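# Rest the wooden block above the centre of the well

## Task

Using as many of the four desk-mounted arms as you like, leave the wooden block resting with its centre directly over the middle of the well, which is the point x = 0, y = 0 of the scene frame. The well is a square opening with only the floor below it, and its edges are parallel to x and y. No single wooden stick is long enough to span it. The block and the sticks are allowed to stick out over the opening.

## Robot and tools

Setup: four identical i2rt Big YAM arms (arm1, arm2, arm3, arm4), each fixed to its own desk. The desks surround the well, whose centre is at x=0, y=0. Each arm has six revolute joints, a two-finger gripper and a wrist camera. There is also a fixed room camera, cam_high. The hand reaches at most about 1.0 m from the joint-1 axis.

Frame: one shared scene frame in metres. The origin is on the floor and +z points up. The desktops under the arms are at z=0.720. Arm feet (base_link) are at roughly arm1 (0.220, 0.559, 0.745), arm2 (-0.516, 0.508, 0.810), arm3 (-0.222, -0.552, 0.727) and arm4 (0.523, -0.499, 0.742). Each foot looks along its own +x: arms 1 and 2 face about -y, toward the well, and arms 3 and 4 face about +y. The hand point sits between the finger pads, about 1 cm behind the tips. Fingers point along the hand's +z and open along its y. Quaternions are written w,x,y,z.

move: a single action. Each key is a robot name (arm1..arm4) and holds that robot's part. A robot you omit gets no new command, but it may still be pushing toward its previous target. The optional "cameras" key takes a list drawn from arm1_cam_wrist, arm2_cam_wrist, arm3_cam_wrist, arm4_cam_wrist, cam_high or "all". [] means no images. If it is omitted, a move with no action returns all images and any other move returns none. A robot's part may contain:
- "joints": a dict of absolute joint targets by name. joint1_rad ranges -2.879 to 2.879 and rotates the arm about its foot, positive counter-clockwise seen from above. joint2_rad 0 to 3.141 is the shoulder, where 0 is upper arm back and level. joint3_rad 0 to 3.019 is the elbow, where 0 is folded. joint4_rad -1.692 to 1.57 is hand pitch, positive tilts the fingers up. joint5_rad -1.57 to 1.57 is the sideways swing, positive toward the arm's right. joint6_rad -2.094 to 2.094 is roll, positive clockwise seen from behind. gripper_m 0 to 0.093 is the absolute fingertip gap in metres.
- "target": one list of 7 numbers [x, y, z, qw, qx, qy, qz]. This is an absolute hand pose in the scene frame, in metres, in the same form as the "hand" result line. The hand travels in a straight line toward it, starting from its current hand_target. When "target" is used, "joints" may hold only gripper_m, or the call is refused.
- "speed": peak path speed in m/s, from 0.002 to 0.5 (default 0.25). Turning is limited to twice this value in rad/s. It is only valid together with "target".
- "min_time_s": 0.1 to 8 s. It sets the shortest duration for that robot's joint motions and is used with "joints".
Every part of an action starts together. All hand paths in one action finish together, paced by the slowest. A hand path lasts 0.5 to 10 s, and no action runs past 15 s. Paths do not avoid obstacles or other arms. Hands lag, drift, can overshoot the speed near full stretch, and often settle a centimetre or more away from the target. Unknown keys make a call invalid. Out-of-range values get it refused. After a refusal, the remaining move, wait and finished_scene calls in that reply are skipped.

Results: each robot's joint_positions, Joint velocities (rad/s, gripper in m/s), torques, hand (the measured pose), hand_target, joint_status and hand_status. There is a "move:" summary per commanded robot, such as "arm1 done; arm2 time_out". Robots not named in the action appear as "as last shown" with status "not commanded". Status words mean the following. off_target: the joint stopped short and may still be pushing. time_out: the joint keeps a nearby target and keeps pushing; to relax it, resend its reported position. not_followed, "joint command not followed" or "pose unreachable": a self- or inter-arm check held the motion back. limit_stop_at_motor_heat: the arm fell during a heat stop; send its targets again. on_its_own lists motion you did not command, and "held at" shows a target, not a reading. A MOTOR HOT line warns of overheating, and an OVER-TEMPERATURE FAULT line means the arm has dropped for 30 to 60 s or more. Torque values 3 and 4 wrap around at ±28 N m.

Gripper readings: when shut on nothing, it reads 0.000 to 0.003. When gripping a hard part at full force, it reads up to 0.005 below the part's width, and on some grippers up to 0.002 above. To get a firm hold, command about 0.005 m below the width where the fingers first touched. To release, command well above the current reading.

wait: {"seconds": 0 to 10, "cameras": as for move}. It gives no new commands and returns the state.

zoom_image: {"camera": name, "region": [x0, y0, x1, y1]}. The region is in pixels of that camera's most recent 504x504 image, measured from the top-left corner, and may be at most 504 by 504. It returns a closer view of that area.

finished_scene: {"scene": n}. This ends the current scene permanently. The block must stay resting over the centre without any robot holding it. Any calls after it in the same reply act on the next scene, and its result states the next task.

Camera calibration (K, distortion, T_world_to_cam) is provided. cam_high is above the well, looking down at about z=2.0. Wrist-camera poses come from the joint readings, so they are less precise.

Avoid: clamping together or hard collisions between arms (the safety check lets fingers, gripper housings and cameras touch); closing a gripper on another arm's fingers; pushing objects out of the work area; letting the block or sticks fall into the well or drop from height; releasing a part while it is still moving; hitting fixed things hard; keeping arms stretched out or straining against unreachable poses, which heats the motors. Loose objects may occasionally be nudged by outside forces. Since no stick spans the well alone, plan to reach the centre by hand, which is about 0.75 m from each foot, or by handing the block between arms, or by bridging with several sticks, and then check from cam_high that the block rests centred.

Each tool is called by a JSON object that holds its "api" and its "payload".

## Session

{"api": "move", "payload": {"cameras": ["all"]}}

Scene clock: 0.00 s.
Joint torques (N m): no reading
Heat: arm1: hottest joint3_rad 26 °C; arm2: hottest joint2_rad 25 °C; arm3: hottest joint1_rad 27 °C; arm4: hottest joint3_rad 26 °C.
Joint velocities: within noise
arm1.joint_positions: joint1_rad=+0.125 joint2_rad=+0.593 joint3_rad=+1.388 joint4_rad=-1.385 joint5_rad=+0.204 joint6_rad=-0.325 gripper_m=+0.09396
arm1.joint_status: not commanded
arm1.hand: x=+0.2018 y=+0.3416 z=+1.2802 quat_wxyz=(-0.231, -0.513, -0.713, +0.418) (m; scene frame)
arm1.hand_target: x=+0.2013 y=+0.3441 z=+1.2913 quat_wxyz=(-0.239, -0.511, -0.707, +0.426) (m; scene frame)
arm1.hand_status: not commanded
arm2.joint_positions: joint1_rad=-0.259 joint2_rad=+0.543 joint3_rad=+1.317 joint4_rad=-1.436 joint5_rad=+0.061 joint6_rad=-0.172 gripper_m=+0.09396
arm2.joint_status: not commanded
arm2.hand: x=-0.5869 y=+0.3151 z=+1.3076 quat_wxyz=(-0.200, -0.686, -0.582, +0.387) (m; scene frame)
arm2.hand_target: x=-0.5862 y=+0.3172 z=+1.3166 quat_wxyz=(-0.205, -0.683, -0.579, +0.395) (m; scene frame)
arm2.hand_status: not commanded
arm3.joint_positions: joint1_rad=+0.493 joint2_rad=+0.582 joint3_rad=+1.448 joint4_rad=-1.348 joint5_rad=-0.088 joint6_rad=+0.119 gripper_m=+0.09396
arm3.joint_status: not commanded
arm3.hand: x=-0.3432 y=-0.3812 z=+1.2987 quat_wxyz=(-0.194, +0.730, -0.445, -0.482) (m; scene frame)
arm3.hand_target: x=-0.3416 y=-0.3838 z=+1.3098 quat_wxyz=(-0.200, +0.724, -0.441, -0.492) (m; scene frame)
arm3.hand_status: not commanded
arm4.joint_positions: joint1_rad=-0.169 joint2_rad=+0.522 joint3_rad=+1.317 joint4_rad=-1.478 joint5_rad=+0.180 joint6_rad=+0.223 gripper_m=+0.09396
arm4.joint_status: not commanded
arm4.hand: x=+0.5915 y=-0.3202 z=+1.2366 quat_wxyz=(-0.352, +0.462, -0.775, -0.251) (m; scene frame)
arm4.hand_target: x=+0.5911 y=-0.3221 z=+1.2458 quat_wxyz=(-0.359, +0.458, -0.771, -0.258) (m; scene frame)
arm4.hand_status: not commanded
pictures: arm1_cam_wrist, arm2_cam_wrist, arm3_cam_wrist, arm4_cam_wrist, cam_high
camera_calibration:
arm1_cam_wrist: T_world_to_cam=[[-0.923589, -0.135534, 0.358627, -0.225754], [-0.251242, 0.920539, -0.299141, 0.12242], [-0.289587, -0.366386, -0.884252, 1.4436], [0, 0, 0, 1]] pos_world=[0.2403, 0.385625, 1.39409]
arm2_cam_wrist: T_world_to_cam=[[-0.956101, 0.237347, 0.171865, -0.859404], [0.185591, 0.944328, -0.271661, 0.171805], [-0.226775, -0.227839, -0.946923, 1.29715], [0, 0, 0, 1]] pos_world=[-0.559402, 0.337278, 1.42267]
arm3_cam_wrist: T_world_to_cam=[[0.832673, 0.535979, -0.139224, 0.671591], [0.431279, -0.785366, -0.44407, 0.429201], [-0.347354, 0.30972, -0.885109, 1.27063], [0, 0, 0, 1]] pos_world=[-0.302964, -0.416417, 1.40874]
arm4_cam_wrist: T_world_to_cam=[[0.896538, -0.437682, -0.0682161, -0.584204], [-0.438324, -0.854324, -0.27929, 0.33721], [0.0639617, 0.280295, -0.957781, 1.36554], [0, 0, 0, 1]] pos_world=[0.584226, -0.350363, 1.36221]

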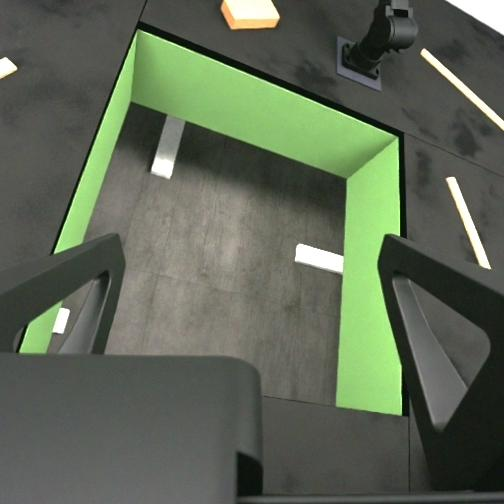

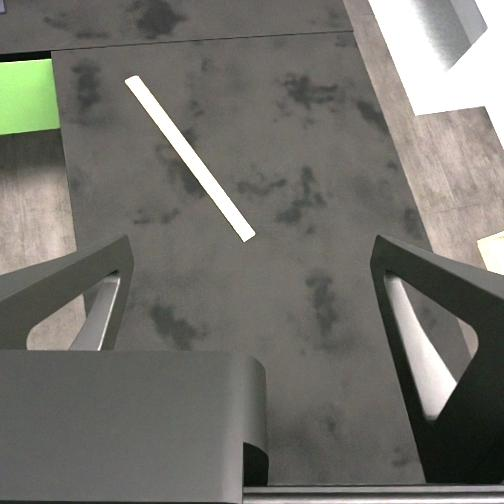

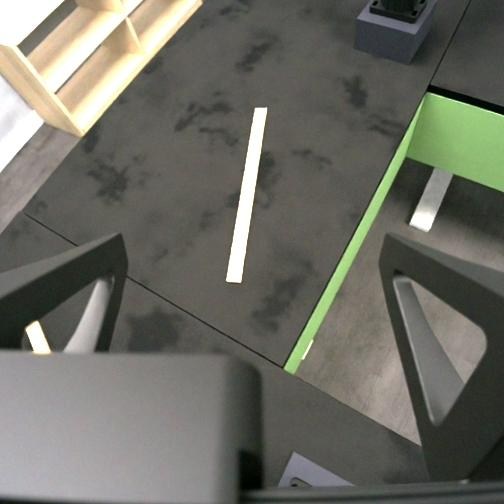

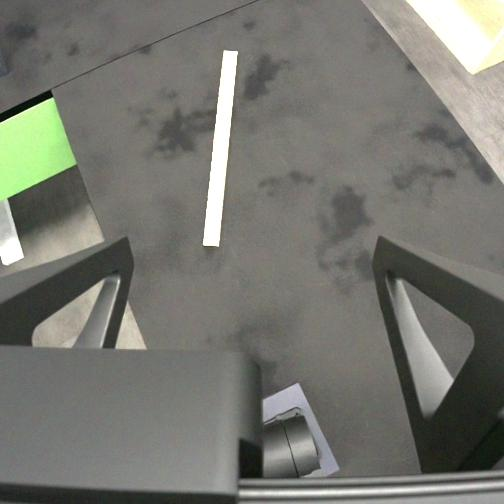

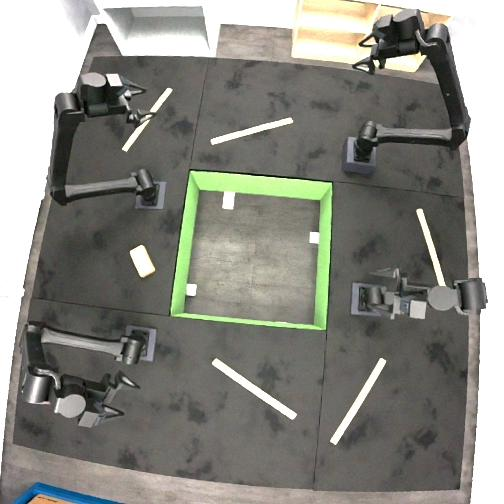

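{"api": "move", "payload": {"arm1": {"joints": {"joint1_rad": 1.66, "joint6_rad": 0.0, "joint5_rad": 0.0}, "min_time_s": 2}, "arm2": {"target": [-0.664, -0.004, 0.925, 0, 0.5786, 0.8156, 0]}, "arm3": {"joints": {"joint1_rad": 1.84, "joint6_rad": 0.0, "joint5_rad": 0.0}, "min_time_s": 2}, "arm4": {"target": [0.643, 0.01, 0.93, 0, 0.5, -0.866, 0]}}}

{"api": "move", "payload": {"arm1": {"target": [0.66, 0.595, 0.932, 0, 0.2563, 0.9666, 0]}, "arm3": {"target": [-0.629, -0.686, 0.924, 0, 0.9736, -0.2284, 0]}, "cameras": ["all"]}}

Scene clock: 4.07 s.
Joint torques (N m): arm1=[0.38 1.67 8.36 2.14 -0.06 0.03] | arm2=[-0.21 -17.96 13.46 -0.09 0.03 -0.06] | arm3=[0.97 1.32 8.88 1.52 0.11 -0.02] | arm4=[-0.79 -12.45 9.69 -0.29 -0.17 0.18]
Heat: arm1: hottest joint3_rad 26 °C; arm2: hottest joint3_rad 26 °C; arm3: hottest joint1_rad 27 °C; arm4: hottest joint3_rad 26 °C.
move: arm1 done; arm2 off_target; arm3 done; arm4 off_target
Joint velocities: within noise
arm1.joint_positions: joint1_rad=+1.651 joint2_rad=+0.593 joint3_rad=+1.388 joint4_rad=-1.385 joint5_rad=+0.001 joint6_rad=-0.011 gripper_m=+0.09397
arm1.joint_status: all done
arm1.hand: x=+0.4308 y=+0.5753 z=+1.2809 quat_wxyz=(-0.477, +0.036, -0.878, -0.012) (m; scene frame)
arm1.hand_target: x=+0.4281 y=+0.5774 z=+1.2920 quat_wxyz=(-0.489, +0.036, -0.872, -0.018) (m; scene frame)
arm1.hand_status: not commanded
arm2.joint_positions: joint1_rad=-0.242 joint2_rad=+1.757 joint3_rad=+1.421 joint4_rad=-1.232 joint5_rad=-0.007 joint6_rad=-0.607 gripper_m=+0.09396
arm2.joint_status: not commanded
arm2.hand: x=-0.6646 y=+0.0091 z=+0.9215 quat_wxyz=(+0.000, -0.587, -0.809, -0.004) (m; scene frame)
arm2.hand_target: x=-0.6638 y=-0.0037 z=+0.9250 quat_wxyz=(+0.000, -0.579, -0.816, +0.000) (m; scene frame)
arm2.hand_status: off_target (0.014 m and 1.3 deg from the pose sent, 0.504 m and 58.6 deg at the start)
arm3.joint_positions: joint1_rad=+1.833 joint2_rad=+0.582 joint3_rad=+1.448 joint4_rad=-1.348 joint5_rad=-0.003 joint6_rad=+0.013 gripper_m=+0.09397
arm3.joint_status: all done
arm3.hand: x=-0.4225 y=-0.6172 z=+1.2979 quat_wxyz=(+0.084, +0.846, +0.128, -0.511) (m; scene frame)
arm3.hand_target: x=-0.4194 y=-0.6172 z=+1.3090 quat_wxyz=(+0.083, +0.838, +0.135, -0.522) (m; scene frame)
arm3.hand_status: not commanded
arm4.joint_positions: joint1_rad=-0.202 joint2_rad=+1.703 joint3_rad=+1.520 joint4_rad=-1.403 joint5_rad=+0.008 joint6_rad=+0.286 gripper_m=+0.09396
arm4.joint_status: not commanded
arm4.hand: x=+0.6372 y=+0.0003 z=+0.9181 quat_wxyz=(+0.006, +0.508, -0.861, +0.009) (m; scene frame)
arm4.hand_target: x=+0.6429 y=+0.0096 z=+0.9300 quat_wxyz=(+0.000, +0.500, -0.866, +0.000) (m; scene frame)
arm4.hand_status: off_target (0.016 m and 1.7 deg from the pose sent, 0.454 m and 51.2 deg at the start)
pictures: none

Scene clock: 7.63 s.
Joint torques (N m): arm1=[-0.79 -11.81 11.51 0.2 -0.02 0.01] | arm2=[0.5 -17.2 13.52 0.18 0.01 0] | arm3=[-0.26 -9.88 11.86 -0.44 -0.01 0.18] | arm4=[-0.79 -12.57 9.65 -0.27 -0.18 0.18]
Heat: arm1: hottest joint3_rad 27 °C; arm2: hottest joint3_rad 27 °C; arm3: hottest joint1_rad 27 °C; arm4: hottest joint3_rad 27 °C.
move: arm1 off_target; arm3 off_target
Joint velocities: within noise
arm1.joint_positions: joint1_rad=+1.667 joint2_rad=+1.521 joint3_rad=+1.257 joint4_rad=-1.358 joint5_rad=-0.002 joint6_rad=+0.586 gripper_m=+0.09397
arm1.joint_status: not commanded
arm1.hand: x=+0.6426 y=+0.5970 z=+0.9152 quat_wxyz=(+0.017, -0.247, -0.969, +0.007) (m; scene frame)
arm1.hand_target: x=+0.6591 y=+0.5949 z=+0.9321 quat_wxyz=(+0.000, -0.256, -0.967, +0.000) (m; scene frame)
arm1.hand_status: off_target (0.024 m and 2.4 deg from the pose sent, 0.418 m and 65.9 deg at the start)
arm2, arm4: as last shown
arm2.hand: x=-0.6646 y=+0.0092 z=+0.9215 quat_wxyz=(+0.000, -0.587, -0.810, -0.004) (m; scene frame)
arm2.hand_target: x=-0.6638 y=-0.0036 z=+0.9250 quat_wxyz=(+0.000, -0.579, -0.816, +0.000) (m; scene frame)
arm3.joint_positions: joint1_rad=+1.848 joint2_rad=+1.465 joint3_rad=+1.243 joint4_rad=-1.379 joint5_rad=+0.000 joint6_rad=+0.766 gripper_m=+0.09397
arm3.joint_status: not commanded
arm3.hand: x=-0.6154 y=-0.6840 z=+0.9085 quat_wxyz=(-0.009, +0.976, -0.219, +0.013) (m; scene frame)
arm3.hand_target: x=-0.6284 y=-0.6857 z=+0.9239 quat_wxyz=(+0.000, +0.974, -0.228, +0.000) (m; scene frame)
arm3.hand_status: off_target (0.021 m and 2.1 deg from the pose sent, 0.433 m and 74.8 deg at the start)
pictures: arm1_cam_wrist, arm2_cam_wrist, arm3_cam_wrist, arm4_cam_wrist, cam_high
camera_calibration:
arm1_cam_wrist: T_world_to_cam=[[-0.4726, -0.881191, 0.012299, 0.819188], [-0.698659, 0.383138, 0.604219, -0.329483], [-0.537145, 0.276961, -0.796723, 1.03709], [0, 0, 0, 1]] pos_world=[0.714021, 0.560864, 1.01528]
arm2_cam_wrist: T_world_to_cam=[[-0.950516, -0.310435, -0.0122464, -0.616297], [-0.260585, 0.775178, 0.575495, -0.705494], [-0.16916, 0.550208, -0.817714, 0.756323], [0, 0, 0, 1]] pos_world=[-0.641701, -0.060571, 1.01692]
arm3_cam_wrist: T_world_to_cam=[[0.418811, 0.907882, 0.0186456, 0.862515], [0.721425, -0.345127, 0.600361, -0.333776], [0.551492, -0.237986, -0.799512, 1.02528], [0, 0, 0, 1]] pos_world=[-0.685868, -0.654256, 1.00402]
arm4_cam_wrist: T_world_to_cam=[[0.877029, -0.480432, -0.00234835, -0.554644], [-0.387287, -0.709868, 0.5883, -0.286989], [-0.284305, -0.515047, -0.808639, 1.05303], [0, 0, 0, 1]] pos_world=[0.674674, 0.0721663, 1.01905]

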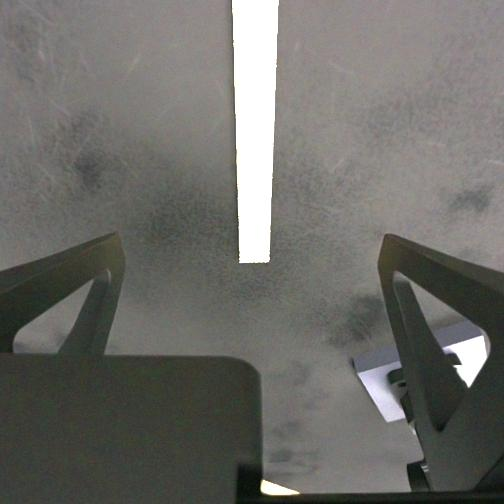

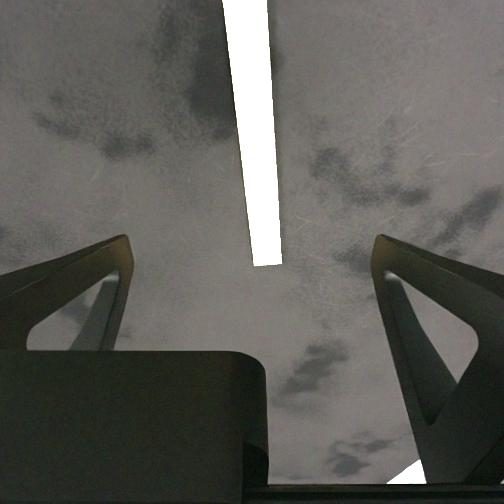

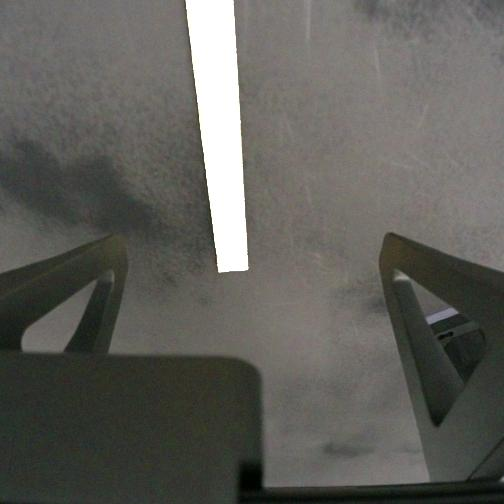

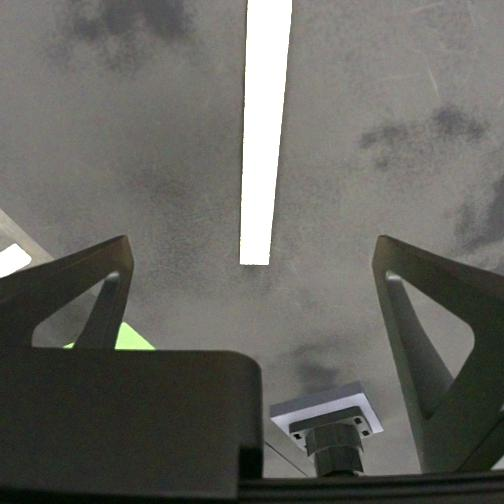

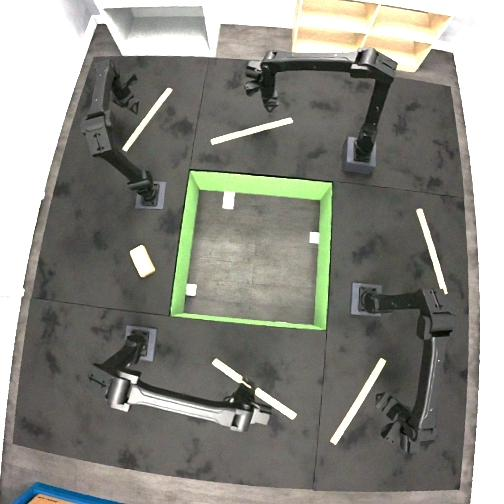

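{"api": "move", "payload": {"arm1": {"target": [0.646, 0.592, 0.731, 0, 0.2504, 0.9681, 0], "speed": 0.1}, "arm2": {"target": [-0.667, -0.005, 0.726, 0, 0.5592, 0.8290, 0], "speed": 0.1}, "arm3": {"target": [-0.633, -0.699, 0.734, 0, 0.9781, -0.2079, 0], "speed": 0.1}, "arm4": {"target": [0.651, 0.012, 0.731, 0, 0.4924, -0.8704, 0], "speed": 0.1}, "cameras": ["arm1_cam_wrist", "arm2_cam_wrist", "arm3_cam_wrist", "arm4_cam_wrist"]}}

Scene clock: 11.27 s.
Joint torques (N m): arm1=[-1.08 -12.34 5.87 0.98 -0.02 -0.14] | arm2=[0.5 -18.9 7.75 0.92 0.02 -0.06] | arm3=[1.03 -9.93 6.54 0.43 0.07 0.07] | arm4=[-0.67 -12.4 5.65 0.75 -0.02 0.18]
Heat: arm1: hottest joint3_rad 27 °C; arm2: hottest joint3_rad 27 °C; arm3: hottest joint1_rad 27 °C; arm4: hottest joint3_rad 27 °C.
move: arm1 done; arm2 off_target; arm3 done; arm4 off_target
Joint velocities: within noise
arm1.joint_positions: joint1_rad=+1.666 joint2_rad=+1.732 joint3_rad=+0.987 joint4_rad=-0.834 joint5_rad=-0.002 joint6_rad=+0.586 gripper_m=+0.09397
arm1.joint_status: not commanded
arm1.hand: x=+0.6468 y=+0.5960 z=+0.7372 quat_wxyz=(-0.003, -0.247, -0.969, +0.000) (m; scene frame)
arm1.hand_target: x=+0.6458 y=+0.5921 z=+0.7310 quat_wxyz=(+0.000, -0.250, -0.968, +0.000) (m; scene frame)
arm1.hand_status: done (0.007 m and 0.5 deg from the pose sent, 0.184 m and 2.2 deg at the start)
arm2.joint_positions: joint1_rad=-0.242 joint2_rad=+2.023 joint3_rad=+1.288 joint4_rad=-0.807 joint5_rad=-0.007 joint6_rad=-0.658 gripper_m=+0.09396
arm2.joint_status: not commanded
arm2.hand: x=-0.6704 y=-0.0073 z=+0.7430 quat_wxyz=(-0.004, -0.566, -0.824, +0.009) (m; scene frame)
arm2.hand_target: x=-0.6669 y=-0.0046 z=+0.7265 quat_wxyz=(+0.000, -0.559, -0.829, +0.000) (m; scene frame)
arm2.hand_status: off_target (0.017 m and 1.5 deg from the pose sent, 0.196 m and 3.9 deg at the start)
arm3.joint_positions: joint1_rad=+1.858 joint2_rad=+1.684 joint3_rad=+1.021 joint4_rad=-0.899 joint5_rad=-0.001 joint6_rad=+0.766 gripper_m=+0.09397
arm3.joint_status: not commanded
arm3.hand: x=-0.6333 y=-0.6950 z=+0.7423 quat_wxyz=(+0.002, +0.977, -0.214, -0.003) (m; scene frame)
arm3.hand_target: x=-0.6328 y=-0.6988 z=+0.7342 quat_wxyz=(+0.000, +0.978, -0.208, +0.000) (m; scene frame)
arm3.hand_status: done (0.009 m and 0.8 deg from the pose sent, 0.176 m and 2.2 deg at the start)
arm4.joint_positions: joint1_rad=-0.219 joint2_rad=+1.895 joint3_rad=+1.295 joint4_rad=-0.956 joint5_rad=+0.004 joint6_rad=+0.289 gripper_m=+0.09396
arm4.joint_status: not commanded
arm4.hand: x=+0.6475 y=+0.0118 z=+0.7424 quat_wxyz=(-0.002, +0.499, -0.866, -0.003) (m; scene frame)
arm4.hand_target: x=+0.6509 y=+0.0118 z=+0.7313 quat_wxyz=(+0.000, +0.492, -0.870, +0.000) (m; scene frame)
arm4.hand_status: off_target (0.012 m and 1.0 deg from the pose sent, 0.188 m and 2.4 deg at the start)
pictures: arm1_cam_wrist, arm2_cam_wrist, arm3_cam_wrist, arm4_cam_wrist
camera_calibration:
arm1_cam_wrist: T_world_to_cam=[[-0.47384, -0.880537, -0.0113926, 0.840364], [-0.723456, 0.381869, 0.575142, -0.180434], [-0.502083, 0.280767, -0.817975, 0.888359], [0, 0, 0, 1]] pos_world=[0.713692, 0.559451, 0.840004]
arm2_cam_wrist: T_world_to_cam=[[-0.93355, -0.358422, 0.00413613, -0.630197], [-0.295385, 0.775798, 0.55757, -0.601389], [-0.203054, 0.519298, -0.830119, 0.604634], [0, 0, 0, 1]] pos_world=[-0.643188, -0.0733058, 0.839842]
arm3_cam_wrist: T_world_to_cam=[[0.409519, 0.91225, -0.00974443, 0.901359], [0.74646, -0.328915, 0.578457, -0.181377], [0.524492, -0.244163, -0.815655, 0.890189], [0, 0, 0, 1]] pos_world=[-0.70063, -0.66457, 0.839789]
arm4_cam_wrist: T_world_to_cam=[[0.867077, -0.497974, -0.0141304, -0.543245], [-0.403583, -0.718785, 0.566099, -0.144349], [-0.29206, -0.485149, -0.824216, 0.935915], [0, 0, 0, 1]] pos_world=[0.686121, 0.0797798, 0.845435]

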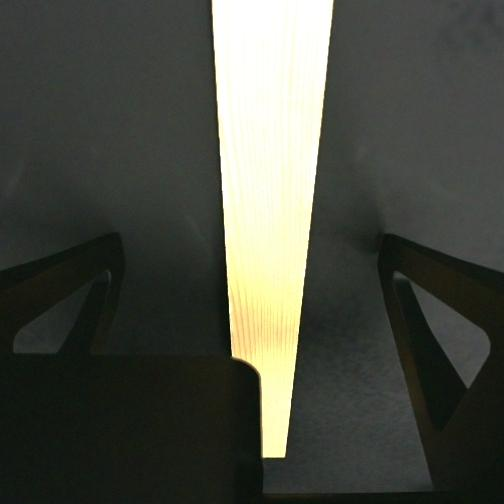

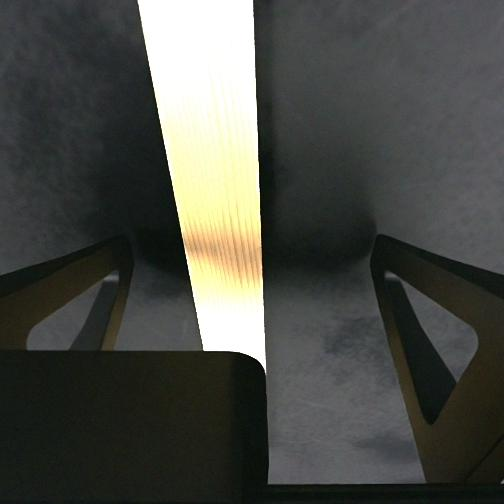

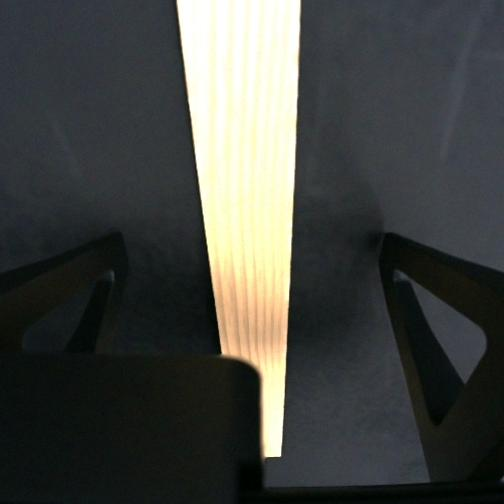

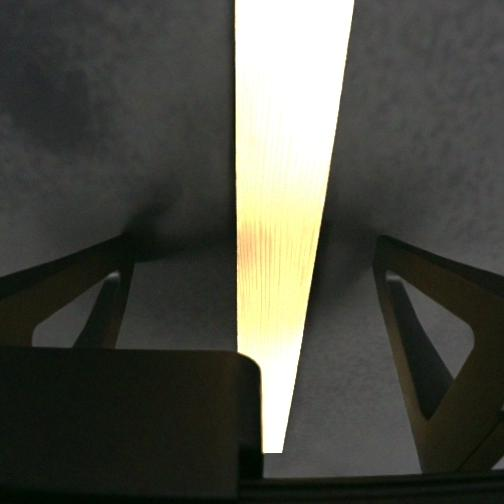

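{"api": "move", "payload": {"arm1": {"target": [0.646, 0.592, 0.726, 0, 0.2504, 0.9681, 0], "speed": 0.06}, "arm2": {"target": [-0.655, -0.001, 0.717, 0, 0.5505, 0.8348, 0], "speed": 0.06}, "arm3": {"target": [-0.633, -0.700, 0.726, 0, 0.9781, -0.2079, 0], "speed": 0.06}, "arm4": {"target": [0.651, 0.012, 0.723, 0, 0.4924, -0.8704, 0], "speed": 0.06}}}

{"api": "move", "payload": {"arm1": {"joints": {"gripper_m": 0.022}}, "arm2": {"joints": {"gripper_m": 0.022}}, "arm3": {"joints": {"gripper_m": 0.022}}, "arm4": {"joints": {"gripper_m": 0.022}}, "cameras": ["arm1_cam_wrist", "arm2_cam_wrist", "arm3_cam_wrist", "arm4_cam_wrist"]}}

Scene clock: 12.63 s.
Joint torques (N m): arm1=[-1.08 -12.16 5.59 0.99 -0.02 -0.13] | arm2=[0.79 -18.08 6.72 1.31 -0.05 -0.08] | arm3=[1.08 -9.17 6.04 0.51 0.08 0.09] | arm4=[-0.56 -11.58 5.23 0.81 -0.02 0.18]
Heat: arm1: hottest joint3_rad 27 °C; arm2: hottest joint3_rad 27 °C; arm3: hottest joint1_rad 27 °C; arm4: hottest joint3_rad 27 °C.
move: arm1 done; arm2 off_target; arm3 off_target; arm4 off_target
Joint velocities: within noise
arm1.joint_positions: joint1_rad=+1.666 joint2_rad=+1.737 joint3_rad=+0.987 joint4_rad=-0.821 joint5_rad=-0.002 joint6_rad=+0.586 gripper_m=+0.09397
arm1.joint_status: not commanded
arm1.hand: x=+0.6492 y=+0.5962 z=+0.7349 quat_wxyz=(-0.007, -0.247, -0.969, -0.002) (m; scene frame)
arm1.hand_target: x=+0.6457 y=+0.5921 z=+0.7262 quat_wxyz=(+0.000, -0.250, -0.968, +0.000) (m; scene frame)
arm1.hand_status: done (0.010 m and 0.9 deg from the pose sent, 0.012 m and 0.5 deg at the start)
arm2.joint_positions: joint1_rad=-0.229 joint2_rad=+2.023 joint3_rad=+1.271 joint4_rad=-0.782 joint5_rad=-0.005 joint6_rad=-0.662 gripper_m=+0.09396
arm2.joint_status: not commanded
arm2.hand: x=-0.6633 y=-0.0068 z=+0.7383 quat_wxyz=(-0.005, -0.559, -0.829, +0.013) (m; scene frame)
arm2.hand_target: x=-0.6549 y=-0.0002 z=+0.7178 quat_wxyz=(+0.000, -0.551, -0.835, +0.000) (m; scene frame)
arm2.hand_status: off_target (0.024 m and 2.0 deg from the pose sent, 0.031 m and 2.5 deg at the start)
arm3.joint_positions: joint1_rad=+1.860 joint2_rad=+1.686 joint3_rad=+1.021 joint4_rad=-0.880 joint5_rad=-0.001 joint6_rad=+0.766 gripper_m=+0.09397
arm3.joint_status: not commanded
arm3.hand: x=-0.6373 y=-0.6971 z=+0.7414 quat_wxyz=(+0.006, +0.977, -0.213, -0.011) (m; scene frame)
arm3.hand_target: x=-0.6325 y=-0.6997 z=+0.7264 quat_wxyz=(+0.000, +0.978, -0.208, +0.000) (m; scene frame)
arm3.hand_status: off_target (0.016 m and 1.5 deg from the pose sent, 0.017 m and 0.8 deg at the start)
arm4.joint_positions: joint1_rad=-0.219 joint2_rad=+1.896 joint3_rad=+1.295 joint4_rad=-0.940 joint5_rad=+0.004 joint6_rad=+0.289 gripper_m=+0.09396
arm4.joint_status: not commanded
arm4.hand: x=+0.6484 y=+0.0156 z=+0.7419 quat_wxyz=(-0.008, +0.499, -0.866, -0.008) (m; scene frame)
arm4.hand_target: x=+0.6508 y=+0.0114 z=+0.7235 quat_wxyz=(+0.000, +0.492, -0.870, +0.000) (m; scene frame)
arm4.hand_status: off_target (0.019 m and 1.6 deg from the pose sent, 0.020 m and 1.0 deg at the start)
pictures: none

Scene clock: 13.40 s.
Joint torques (N m): arm1=[-0.97 -12.16 5.59 1.01 -0.01 -0.14] | arm2=[0.26 -18.43 6.6 1.17 -0.05 0.01] | arm3=[0.79 -9.29 6.05 0.28 0.15 0.09] | arm4=[-0.73 -11.63 5.15 0.69 0.01 0.16]
Heat: arm1: hottest joint3_rad 27 °C; arm2: hottest joint3_rad 27 °C; arm3: hottest joint1_rad 27 °C; arm4: hottest joint3_rad 27 °C.
move: arm1 off_target; arm2 off_target; arm3 off_target; arm4 off_target
Joint velocities: within noise
arm1.joint_positions: joint1_rad=+1.666 joint2_rad=+1.737 joint3_rad=+0.987 joint4_rad=-0.821 joint5_rad=-0.002 joint6_rad=+0.586 gripper_m=+0.02721
arm1.joint_status: gripper_m off_target (ended at +0.02724, target +0.02200)
arm1.hand: x=+0.6493 y=+0.5960 z=+0.7349 quat_wxyz=(-0.007, -0.247, -0.969, -0.002) (m; scene frame)
arm1.hand_target: x=+0.6458 y=+0.5921 z=+0.7262 quat_wxyz=(+0.000, -0.250, -0.968, +0.000) (m; scene frame)
arm1.hand_status: not commanded
arm2.joint_positions: joint1_rad=-0.223 joint2_rad=+2.023 joint3_rad=+1.271 joint4_rad=-0.780 joint5_rad=-0.005 joint6_rad=-0.662 gripper_m=+0.02889
arm2.joint_status: gripper_m off_target (ended at +0.02892, target +0.02200)
arm2.hand: x=-0.6606 y=-0.0081 z=+0.7383 quat_wxyz=(-0.005, -0.557, -0.830, +0.014) (m; scene frame)
arm2.hand_target: x=-0.6550 y=-0.0003 z=+0.7178 quat_wxyz=(+0.000, -0.550, -0.835, +0.000) (m; scene frame)
arm2.hand_status: not commanded
arm3.joint_positions: joint1_rad=+1.864 joint2_rad=+1.687 joint3_rad=+1.021 joint4_rad=-0.873 joint5_rad=-0.004 joint6_rad=+0.766 gripper_m=+0.02735
arm3.joint_status: gripper_m off_target (ended at +0.02737, target +0.02200)
arm3.hand: x=-0.6379 y=-0.6997 z=+0.7408 quat_wxyz=(+0.009, +0.977, -0.211, -0.012) (m; scene frame)
arm3.hand_target: x=-0.6326 y=-0.6998 z=+0.7265 quat_wxyz=(+0.000, +0.978, -0.208, +0.000) (m; scene frame)
arm3.hand_status: not commanded
arm4.joint_positions: joint1_rad=-0.219 joint2_rad=+1.897 joint3_rad=+1.295 joint4_rad=-0.936 joint5_rad=+0.003 joint6_rad=+0.289 gripper_m=+0.02783
arm4.joint_status: gripper_m off_target (ended at +0.02786, target +0.02200)
arm4.hand: x=+0.6485 y=+0.0165 z=+0.7416 quat_wxyz=(-0.008, +0.499, -0.866, -0.010) (m; scene frame)
arm4.hand_target: x=+0.6508 y=+0.0115 z=+0.7236 quat_wxyz=(+0.000, +0.492, -0.870, +0.000) (m; scene frame)
arm4.hand_status: not commanded
pictures: arm1_cam_wrist, arm2_cam_wrist, arm3_cam_wrist, arm4_cam_wrist
camera_calibration:
arm1_cam_wrist: T_world_to_cam=[[-0.474076, -0.880347, -0.0155337, 0.844629], [-0.72766, 0.381798, 0.569861, -0.170602], [-0.495744, 0.281461, -0.821594, 0.885922], [0, 0, 0, 1]] pos_world=[0.715469, 0.559349, 0.838208]
arm2_cam_wrist: T_world_to_cam=[[-0.925219, -0.379264, 0.0113532, -0.621387], [-0.310498, 0.773985, 0.55185, -0.601056], [-0.218084, 0.507057, -0.833866, 0.595984], [0, 0, 0, 1]] pos_world=[-0.631571, -0.0726593, 0.835719]
arm3_cam_wrist: T_world_to_cam=[[0.403828, 0.914455, -0.0263518, 0.917677], [0.75968, -0.319151, 0.566594, -0.154586], [0.509714, -0.248825, -0.823576, 0.883468], [0, 0, 0, 1]] pos_world=[-0.703464, -0.668682, 0.839373]
arm4_cam_wrist: T_world_to_cam=[[0.86673, -0.498376, -0.0200163, -0.53717], [-0.406161, -0.728514, 0.551634, -0.127464], [-0.289503, -0.469988, -0.833846, 0.943008], [0, 0, 0, 1]] pos_world=[0.686814, 0.0826315, 0.845885]

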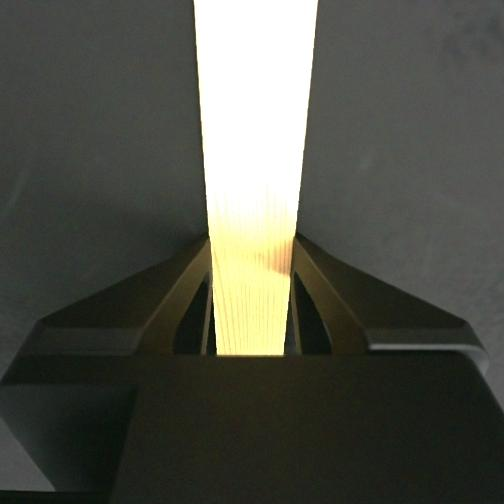

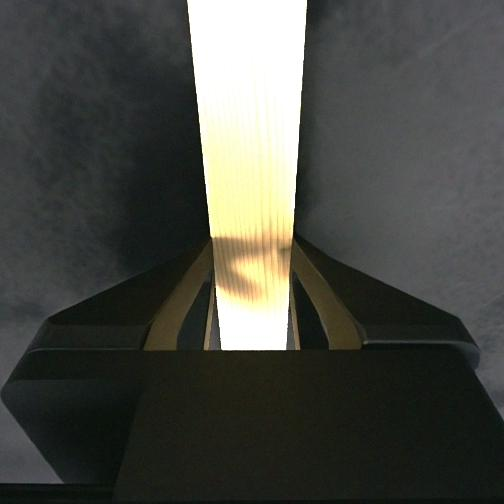

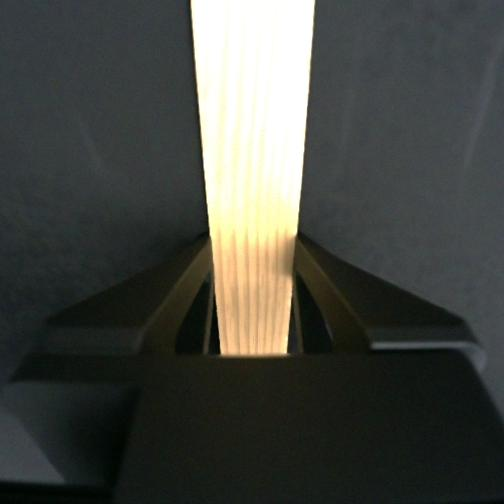

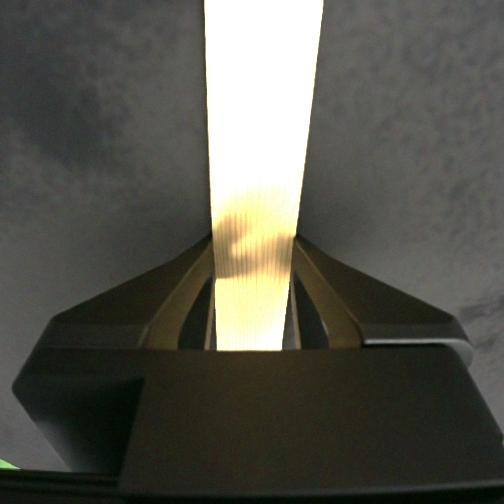

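{"api": "move", "payload": {"arm1": {"target": [0.649, 0.596, 1.0, 0, 0.2504, 0.9681, 0], "speed": 0.2}, "arm2": {"target": [-0.6606, -0.0081, 0.89, 0, 0.5505, 0.8348, 0], "speed": 0.2}, "arm3": {"target": [-0.638, -0.70, 1.0, 0, 0.9781, -0.2079, 0], "speed": 0.2}, "arm4": {"target": [0.6485, 0.0165, 0.89, 0, 0.4924, -0.8704, 0], "speed": 0.2}}}

{"api": "move", "payload": {"arm1": {"joints": {"joint6_rad": 1.57}, "min_time_s": 2.5}, "arm2": {"target": [-0.40, 0.035, 0.89, 0, 0, 1, 0], "speed": 0.3}, "arm3": {"joints": {"joint6_rad": 1.57}, "min_time_s": 2.5}, "arm4": {"target": [0.40, -0.035, 0.89, 0, 1, 0, 0], "speed": 0.3}, "cameras": ["cam_high"]}}

Scene clock: 16.33 s.
Joint torques (N m): arm1=[-0.5 -12.22 12.05 0.17 0 -0.06] | arm2=[-0.21 -21.01 12.79 -0.03 -0.05 -0.03] | arm3=[0.32 -11.34 12.46 -0.44 0.06 0.05] | arm4=[-0.09 -13.86 9.55 -0.28 0 0.19]
Heat: arm1: hottest joint3_rad 28 °C; arm2: hottest joint3_rad 27 °C; arm3: hottest joint1_rad 27 °C; arm4: hottest joint3_rad 27 °C.
move: arm1 off_target; arm2 off_target; arm3 off_target; arm4 off_target
Joint velocities: within noise
arm1.joint_positions: joint1_rad=+1.666 joint2_rad=+1.481 joint3_rad=+1.377 joint4_rad=-1.533 joint5_rad=-0.003 joint6_rad=+0.586 gripper_m=+0.02721
arm1.joint_status: not commanded
arm1.hand: x=+0.6337 y=+0.5957 z=+0.9771 quat_wxyz=(+0.025, -0.247, -0.969, +0.009) (m; scene frame)
arm1.hand_target: x=+0.6477 y=+0.5959 z=+1.0000 quat_wxyz=(+0.000, -0.250, -0.968, +0.000) (m; scene frame)
arm1.hand_status: off_target (0.028 m and 3.0 deg from the pose sent, 0.265 m and 0.9 deg at the start)
arm2.joint_positions: joint1_rad=-0.223 joint2_rad=+1.828 joint3_rad=+1.380 joint4_rad=-1.152 joint5_rad=-0.005 joint6_rad=-0.667 gripper_m=+0.02889
arm2.joint_status: not commanded
arm2.hand: x=-0.6560 y=+0.0063 z=+0.8718 quat_wxyz=(+0.006, -0.555, -0.831, -0.019) (m; scene frame)
arm2.hand_target: x=-0.6604 y=-0.0074 z=+0.8901 quat_wxyz=(+0.000, -0.551, -0.835, +0.000) (m; scene frame)
arm2.hand_status: off_target (0.024 m and 2.3 deg from the pose sent, 0.152 m and 1.9 deg at the start)
arm3.joint_positions: joint1_rad=+1.864 joint2_rad=+1.494 joint3_rad=+1.455 joint4_rad=-1.581 joint5_rad=-0.001 joint6_rad=+0.766 gripper_m=+0.02735
arm3.joint_status: not commanded
arm3.hand: x=-0.6278 y=-0.6961 z=+0.9770 quat_wxyz=(-0.014, +0.977, -0.211, +0.021) (m; scene frame)
arm3.hand_target: x=-0.6369 y=-0.6997 z=+0.9999 quat_wxyz=(+0.000, +0.978, -0.208, +0.000) (m; scene frame)
arm3.hand_status: off_target (0.025 m and 2.9 deg from the pose sent, 0.259 m and 1.7 deg at the start)
arm4.joint_positions: joint1_rad=-0.219 joint2_rad=+1.757 joint3_rad=+1.466 joint4_rad=-1.311 joint5_rad=+0.003 joint6_rad=+0.295 gripper_m=+0.02783
arm4.joint_status: not commanded
arm4.hand: x=+0.6461 y=+0.0041 z=+0.8711 quat_wxyz=(+0.013, +0.497, -0.868, +0.013) (m; scene frame)
arm4.hand_target: x=+0.6483 y=+0.0159 z=+0.8901 quat_wxyz=(+0.000, +0.492, -0.870, +0.000) (m; scene frame)
arm4.hand_status: off_target (0.023 m and 2.2 deg from the pose sent, 0.149 m and 1.7 deg at the start)
pictures: none

Scene clock: 20.83 s.
Joint torques (N m): arm1=[-0.56 -12.16 11.99 0.14 0.04 0.04] | arm2=[0.67 -19.55 9.21 0.81 -0.07 -0.04] | arm3=[0.38 -11.34 12.46 -0.49 0.09 0.21] | arm4=[0.09 -12.81 6.79 0.58 -0.16 -0.04]
Heat: arm1: hottest joint3_rad 28 °C; arm2: hottest joint3_rad 27 °C; arm3: hottest joint1_rad 27 °C; arm4: hottest joint3_rad 27 °C.
move: arm1 done; arm2 done; arm3 done; arm4 done
Joint velocities: within noise
arm1.joint_positions: joint1_rad=+1.666 joint2_rad=+1.481 joint3_rad=+1.377 joint4_rad=-1.533 joint5_rad=-0.003 joint6_rad=+1.559 gripper_m=+0.02720
arm1.joint_status: all done
arm1.hand: x=+0.6337 y=+0.5957 z=+0.9771 quat_wxyz=(+0.018, -0.672, -0.741, +0.019) (m; scene frame)
arm1.hand_target: x=+0.6477 y=+0.5960 z=+1.0000 quat_wxyz=(+0.000, -0.677, -0.736, +0.000) (m; scene frame)
arm1.hand_status: not commanded
arm2.joint_positions: joint1_rad=+0.286 joint2_rad=+1.719 joint3_rad=+1.257 joint4_rad=-1.127 joint5_rad=+0.000 joint6_rad=-1.317 gripper_m=+0.02887
arm2.joint_status: not commanded
arm2.hand: x=-0.4036 y=+0.0384 z=+0.8826 quat_wxyz=(+0.003, -0.009, -1.000, -0.013) (m; scene frame)
arm2.hand_target: x=-0.4001 y=+0.0350 z=+0.8900 quat_wxyz=(+0.000, +0.000, -1.000, +0.000) (m; scene frame)
arm2.hand_status: done (0.009 m and 1.9 deg from the pose sent, 0.258 m and 67.5 deg at the start)
arm3.joint_positions: joint1_rad=+1.864 joint2_rad=+1.494 joint3_rad=+1.455 joint4_rad=-1.581 joint5_rad=-0.001 joint6_rad=+1.557 gripper_m=+0.02735
arm3.joint_status: all done
arm3.hand: x=-0.6278 y=-0.6961 z=+0.9770 quat_wxyz=(-0.021, +0.821, -0.571, +0.014) (m; scene frame)
arm3.hand_target: x=-0.6369 y=-0.6997 z=+0.9999 quat_wxyz=(+0.000, +0.817, -0.576, +0.000) (m; scene frame)
arm3.hand_status: not commanded
arm4.joint_positions: joint1_rad=+0.280 joint2_rad=+1.643 joint3_rad=+1.343 joint4_rad=-1.297 joint5_rad=+0.007 joint6_rad=-1.294 gripper_m=+0.02791
arm4.joint_status: not commanded
arm4.hand: x=+0.4023 y=-0.0387 z=+0.8827 quat_wxyz=(+0.014, +1.000, -0.007, +0.004) (m; scene frame)
arm4.hand_target: x=+0.4000 y=-0.0350 z=+0.8901 quat_wxyz=(+0.000, +1.000, +0.000, +0.000) (m; scene frame)
arm4.hand_status: done (0.009 m and 1.9 deg from the pose sent, 0.250 m and 120.5 deg at the start)
pictures: cam_high

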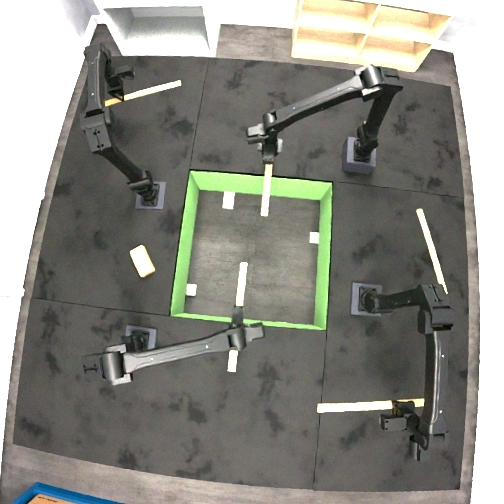

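{"api": "move", "payload": {"arm1": {"joints": {"joint1_rad": -0.68, "joint2_rad": 1.364, "joint3_rad": 1.262, "joint4_rad": -1.531}, "min_time_s": 3.5}, "arm3": {"joints": {"joint1_rad": -0.73, "joint2_rad": 1.306, "joint3_rad": 1.265, "joint4_rad": -1.58}, "min_time_s": 3.5}}}

{"api": "move", "payload": {"arm1": {"joints": {"joint1_rad": -0.80, "joint2_rad": 0.95, "joint3_rad": 0.966, "joint4_rad": -1.57, "joint6_rad": -0.80}, "min_time_s": 2.5}, "arm3": {"joints": {"joint1_rad": -0.90, "joint2_rad": 0.96, "joint3_rad": 1.0, "joint4_rad": -1.62, "joint6_rad": -0.85}, "min_time_s": 2.5}, "cameras": ["cam_high"]}}

Scene clock: 25.40 s.
Joint torques (N m): arm1=[-0.32 -12.22 7.45 0.43 0.08 0.04] | arm2=[0.38 -19.19 9.21 0.87 -0.08 -0.05] | arm3=[0.38 -9.76 8.5 -0.1 0.14 0.2] | arm4=[0.03 -12.92 6.71 0.53 -0.17 -0.07]
Heat: arm1: hottest joint3_rad 29 °C; arm2: hottest joint3_rad 28 °C; arm3: hottest joint1_rad 27 °C; arm4: hottest joint3_rad 28 °C.
move: arm1 done; arm3 done
Joint velocities: within noise
arm1.joint_positions: joint1_rad=-0.679 joint2_rad=+1.381 joint3_rad=+1.267 joint4_rad=-1.533 joint5_rad=-0.004 joint6_rad=+1.559 gripper_m=+0.02719
arm1.joint_status: all done
arm1.hand: x=-0.0230 y=+0.2678 z=+0.9666 quat_wxyz=(+0.036, -0.943, +0.331, -0.022) (m; scene frame)
arm1.hand_target: x=-0.0218 y=+0.2701 z=+0.9705 quat_wxyz=(+0.030, -0.941, +0.337, -0.019) (m; scene frame)
arm1.hand_status: not commanded
arm2, arm4: as last shown
arm3.joint_positions: joint1_rad=-0.731 joint2_rad=+1.327 joint3_rad=+1.262 joint4_rad=-1.581 joint5_rad=-0.002 joint6_rad=+1.558 gripper_m=+0.02736
arm3.joint_status: all done
arm3.hand: x=+0.0041 y=-0.2743 z=+0.9698 quat_wxyz=(+0.014, -0.329, -0.944, +0.034) (m; scene frame)
arm3.hand_target: x=+0.0031 y=-0.2750 z=+0.9779 quat_wxyz=(+0.009, -0.334, -0.942, +0.022) (m; scene frame)
arm3.hand_status: not commanded
pictures: none

Scene clock: 28.80 s.
Joint torques (N m): arm1=[-0.97 -5.83 7.76 0.34 -0.06 -0.22] | arm2=[-0.09 -19.19 9.31 0.96 -0.08 -0.04] | arm3=[-0.38 -5.01 8.73 -0.31 -0.04 -0.02] | arm4=[0.09 -12.92 6.69 0.55 -0.16 -0.07]
Heat: arm1: hottest joint3_rad 29 °C; arm2: hottest joint3_rad 28 °C; arm3: hottest joint3_rad 28 °C; arm4: hottest joint3_rad 28 °C.
move: arm1 done; arm3 done
Joint velocities: within noise
arm1.joint_positions: joint1_rad=-0.791 joint2_rad=+0.960 joint3_rad=+0.970 joint4_rad=-1.563 joint5_rad=-0.004 joint6_rad=-0.788 gripper_m=+0.02721
arm1.joint_status: all done
arm1.hand: x=+0.0397 y=+0.3876 z=+0.9781 quat_wxyz=(-0.008, -0.711, -0.703, +0.005) (m; scene frame)
arm1.hand_target: x=+0.0408 y=+0.3920 z=+0.9787 quat_wxyz=(-0.008, -0.710, -0.704, +0.004) (m; scene frame)
arm1.hand_status: not commanded
arm2, arm4: as last shown
arm3.joint_positions: joint1_rad=-0.891 joint2_rad=+0.974 joint3_rad=+0.996 joint4_rad=-1.611 joint5_rad=-0.002 joint6_rad=-0.837 gripper_m=+0.02735
arm3.joint_status: all done
arm3.hand: x=-0.0413 y=-0.3913 z=+0.9695 quat_wxyz=(+0.008, +0.705, -0.709, -0.002) (m; scene frame)
arm3.hand_target: x=-0.0419 y=-0.3948 z=+0.9740 quat_wxyz=(+0.004, +0.706, -0.708, -0.002) (m; scene frame)
arm3.hand_status: not commanded
pictures: cam_high

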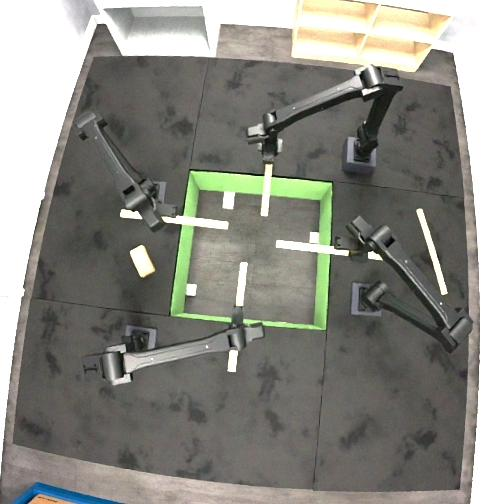

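{"api": "move", "payload": {"arm1": {"target": [0.032, 0.285, 0.811, 0.1557, 0.6782, 0.7023, -0.1503], "speed": 0.15}, "arm2": {"target": [-0.273, 0.041, 0.803, 0.2122, -0.0128, 0.9771, 0.0028], "speed": 0.15}, "arm3": {"target": [-0.051, -0.267, 0.817, -0.1509, 0.7116, -0.6670, -0.1610], "speed": 0.15}, "arm4": {"target": [0.276, -0.035, 0.808, 0.0033, 0.9771, 0.0153, -0.2122], "speed": 0.15}, "cameras": ["cam_high"]}}

{"api": "zoom_image", "payload": {"camera": "cam_high", "region": [200, 190, 310, 300]}}

Scene clock: 32.00 s.
Joint torques (N m): arm1=[0.5 -5.71 7.01 1.62 -0.32 0.01] | arm2=[0.32 -15.85 8.13 1.35 -0.65 0.19] | arm3=[0.97 -4.37 8.29 1.06 -0.4 0.2] | arm4=[0.26 -11.69 6.28 0.94 -0.68 0.18]
Heat: arm1: hottest joint3_rad 29 °C; arm2: hottest joint3_rad 28 °C; arm3: hottest joint3_rad 28 °C; arm4: hottest joint3_rad 28 °C.
move: arm1 done; arm2 off_target; arm3 done; arm4 done
Joint velocities: within noise
arm1.joint_positions: joint1_rad=-0.748 joint2_rad=+1.145 joint3_rad=+0.582 joint4_rad=-0.685 joint5_rad=-0.288 joint6_rad=-0.749 gripper_m=+0.02721
arm1.joint_status: not commanded
arm1.hand: x=+0.0300 y=+0.2883 z=+0.8137 quat_wxyz=(-0.153, -0.678, -0.703, +0.151) (m; scene frame)
arm1.hand_target: x=+0.0319 y=+0.2851 z=+0.8111 quat_wxyz=(-0.156, -0.678, -0.702, +0.150) (m; scene frame)
arm1.hand_status: done (0.005 m and 0.4 deg from the pose sent, 0.196 m and 24.1 deg at the start)
arm2.joint_positions: joint1_rad=+0.393 joint2_rad=+1.829 joint3_rad=+1.159 joint4_rad=-0.733 joint5_rad=-0.398 joint6_rad=-1.229 gripper_m=+0.02887
arm2.joint_status: not commanded
arm2.hand: x=-0.2772 y=+0.0385 z=+0.8165 quat_wxyz=(-0.213, +0.016, -0.977, +0.007) (m; scene frame)
arm2.hand_target: x=-0.2732 y=+0.0415 z=+0.8031 quat_wxyz=(-0.212, +0.013, -0.977, -0.003) (m; scene frame)
arm2.hand_status: off_target (0.014 m and 1.2 deg from the pose sent, 0.153 m and 25.0 deg at the start)
arm3.joint_positions: joint1_rad=-0.752 joint2_rad=+1.103 joint3_rad=+0.608 joint4_rad=-0.755 joint5_rad=-0.297 joint6_rad=-0.722 gripper_m=+0.02735
arm3.joint_status: not commanded
arm3.hand: x=-0.0515 y=-0.2729 z=+0.8168 quat_wxyz=(-0.148, +0.713, -0.667, -0.158) (m; scene frame)
arm3.hand_target: x=-0.0511 y=-0.2672 z=+0.8171 quat_wxyz=(-0.151, +0.712, -0.667, -0.161) (m; scene frame)
arm3.hand_status: done (0.006 m and 0.6 deg from the pose sent, 0.197 m and 26.3 deg at the start)
arm4.joint_positions: joint1_rad=+0.376 joint2_rad=+1.736 joint3_rad=+1.220 joint4_rad=-0.909 joint5_rad=-0.391 joint6_rad=-1.220 gripper_m=+0.02791
arm4.joint_status: not commanded
arm4.hand: x=+0.2803 y=-0.0372 z=+0.8128 quat_wxyz=(+0.003, +0.978, +0.018, -0.209) (m; scene frame)
arm4.hand_target: x=+0.2760 y=-0.0352 z=+0.8080 quat_wxyz=(+0.003, +0.977, +0.015, -0.212) (m; scene frame)
arm4.hand_status: done (0.007 m and 0.5 deg from the pose sent, 0.147 m and 25.1 deg at the start)
pictures: cam_high

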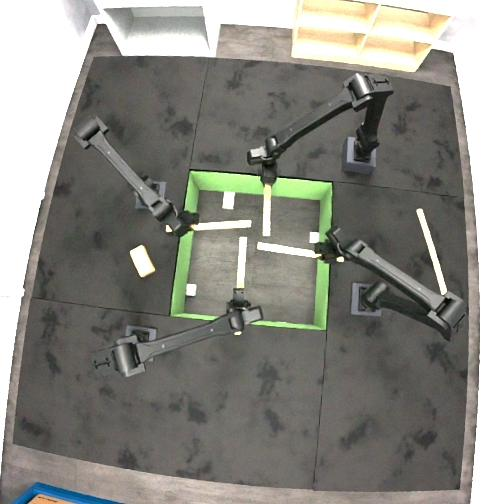

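Scaled by 4.582 from the camera's 504x504 image, which has a finer 720x720 frame.

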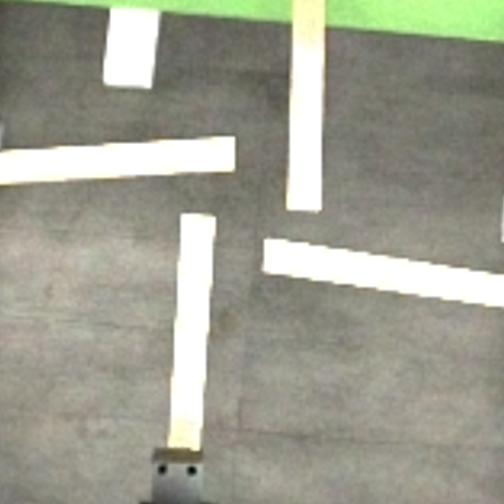

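{"api": "move", "payload": {"arm1": {"target": [0.028, 0.213, 0.832, 0.1679, 0.6755, 0.6994, -0.1621], "speed": 0.06}, "arm2": {"target": [-0.219, 0.039, 0.822, 0.2164, 0.0043, 0.9763, -0.001], "speed": 0.06}, "arm3": {"target": [-0.0485, -0.192, 0.835, -0.1673, 0.6898, -0.6838, -0.1688], "speed": 0.06}, "arm4": {"target": [0.228, -0.025, 0.826, 0.0034, 0.9762, 0.0153, -0.2164], "speed": 0.06}, "cameras": ["cam_high"]}}

{"api": "zoom_image", "payload": {"camera": "cam_high", "region": [200, 190, 310, 300]}}

{"api": "zoom_image", "payload": {"camera": "cam_high", "region": [230, 215, 280, 265]}}

Scene clock: 35.37 s.
Joint torques (N m): arm1=[0.56 -7.24 10.89 1.69 -0.19 0] | arm2=[-0.15 -16.09 12.37 1.24 -0.34 0.14] | arm3=[0.85 -5.83 11.79 1.17 -0.16 0.2] | arm4=[0.21 -11.81 9.25 0.01 -0.47 0.16]
Heat: arm1: hottest joint3_rad 29 °C; arm2: hottest joint3_rad 28 °C; arm3: hottest joint3_rad 28 °C; arm4: hottest joint3_rad 28 °C.
move: arm1 off_target; arm2 off_target; arm3 off_target; arm4 off_target
Joint velocities: within noise
arm1.joint_positions: joint1_rad=-0.619 joint2_rad=+1.255 joint3_rad=+0.665 joint4_rad=-0.651 joint5_rad=-0.269 joint6_rad=-0.615 gripper_m=+0.02721
arm1.joint_status: not commanded
arm1.hand: x=+0.0416 y=+0.2375 z=+0.8131 quat_wxyz=(-0.163, -0.681, -0.701, +0.135) (m; scene frame)
arm1.hand_target: x=+0.0289 y=+0.2144 z=+0.8330 quat_wxyz=(-0.168, -0.675, -0.699, +0.162) (m; scene frame)
arm1.hand_status: off_target (0.034 m and 3.2 deg from the pose sent, 0.078 m and 2.2 deg at the start)
arm2.joint_positions: joint1_rad=+0.489 joint2_rad=+1.829 joint3_rad=+1.180 joint4_rad=-0.733 joint5_rad=-0.388 joint6_rad=-1.088 gripper_m=+0.02887
arm2.joint_status: not commanded
arm2.hand: x=-0.2305 y=+0.0536 z=+0.8233 quat_wxyz=(-0.212, -0.005, -0.977, -0.007) (m; scene frame)
arm2.hand_target: x=-0.2194 y=+0.0398 z=+0.8222 quat_wxyz=(-0.216, -0.004, -0.976, +0.001) (m; scene frame)
arm2.hand_status: off_target (0.019 m and 1.0 deg from the pose sent, 0.058 m and 2.5 deg at the start)
arm3.joint_positions: joint1_rad=-0.612 joint2_rad=+1.226 joint3_rad=+0.697 joint4_rad=-0.684 joint5_rad=-0.251 joint6_rad=-0.526 gripper_m=+0.02735
arm3.joint_status: not commanded
arm3.hand: x=-0.0594 y=-0.2145 z=+0.8172 quat_wxyz=(-0.143, +0.693, -0.688, -0.162) (m; scene frame)
arm3.hand_target: x=-0.0492 y=-0.1933 z=+0.8356 quat_wxyz=(-0.167, +0.690, -0.684, -0.169) (m; scene frame)
arm3.hand_status: off_target (0.031 m and 3.0 deg from the pose sent, 0.083 m and 4.2 deg at the start)
arm4.joint_positions: joint1_rad=+0.452 joint2_rad=+1.767 joint3_rad=+1.280 joint4_rad=-0.912 joint5_rad=-0.391 joint6_rad=-1.137 gripper_m=+0.02791
arm4.joint_status: not commanded
arm4.hand: x=+0.2367 y=-0.0364 z=+0.8195 quat_wxyz=(+0.008, +0.977, +0.017, -0.214) (m; scene frame)
arm4.hand_target: x=+0.2283 y=-0.0254 z=+0.8262 quat_wxyz=(+0.003, +0.976, +0.015, -0.217) (m; scene frame)
arm4.hand_status: off_target (0.016 m and 0.6 deg from the pose sent, 0.055 m and 0.9 deg at the start)
pictures: cam_high

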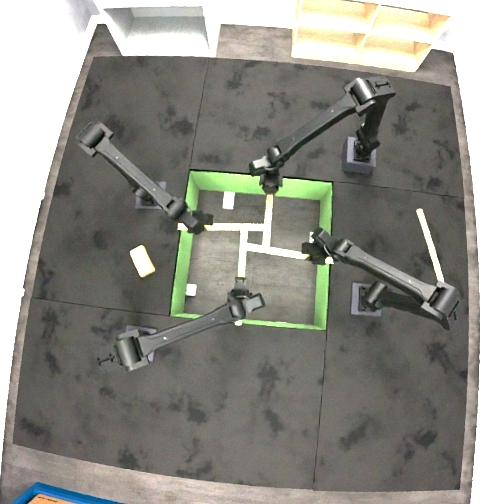

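Scaled by 4.582 from the camera's 504x504 image, which has a finer 720x720 frame.

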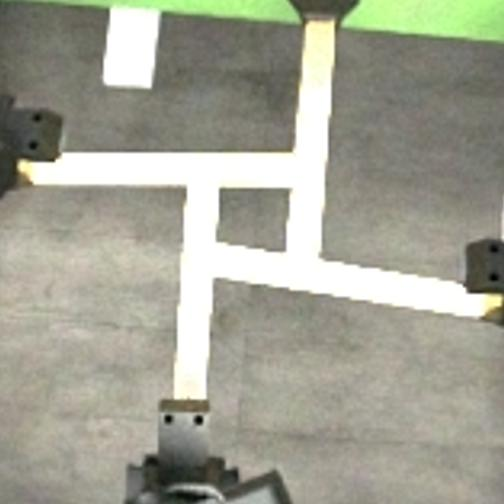

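Scaled by 10.080 from the camera's 504x504 image, which has a finer 720x720 frame.

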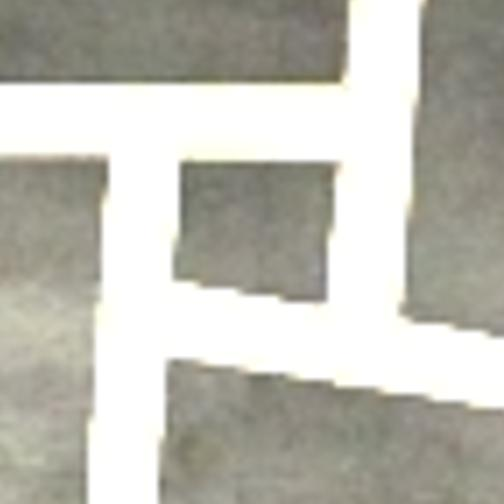

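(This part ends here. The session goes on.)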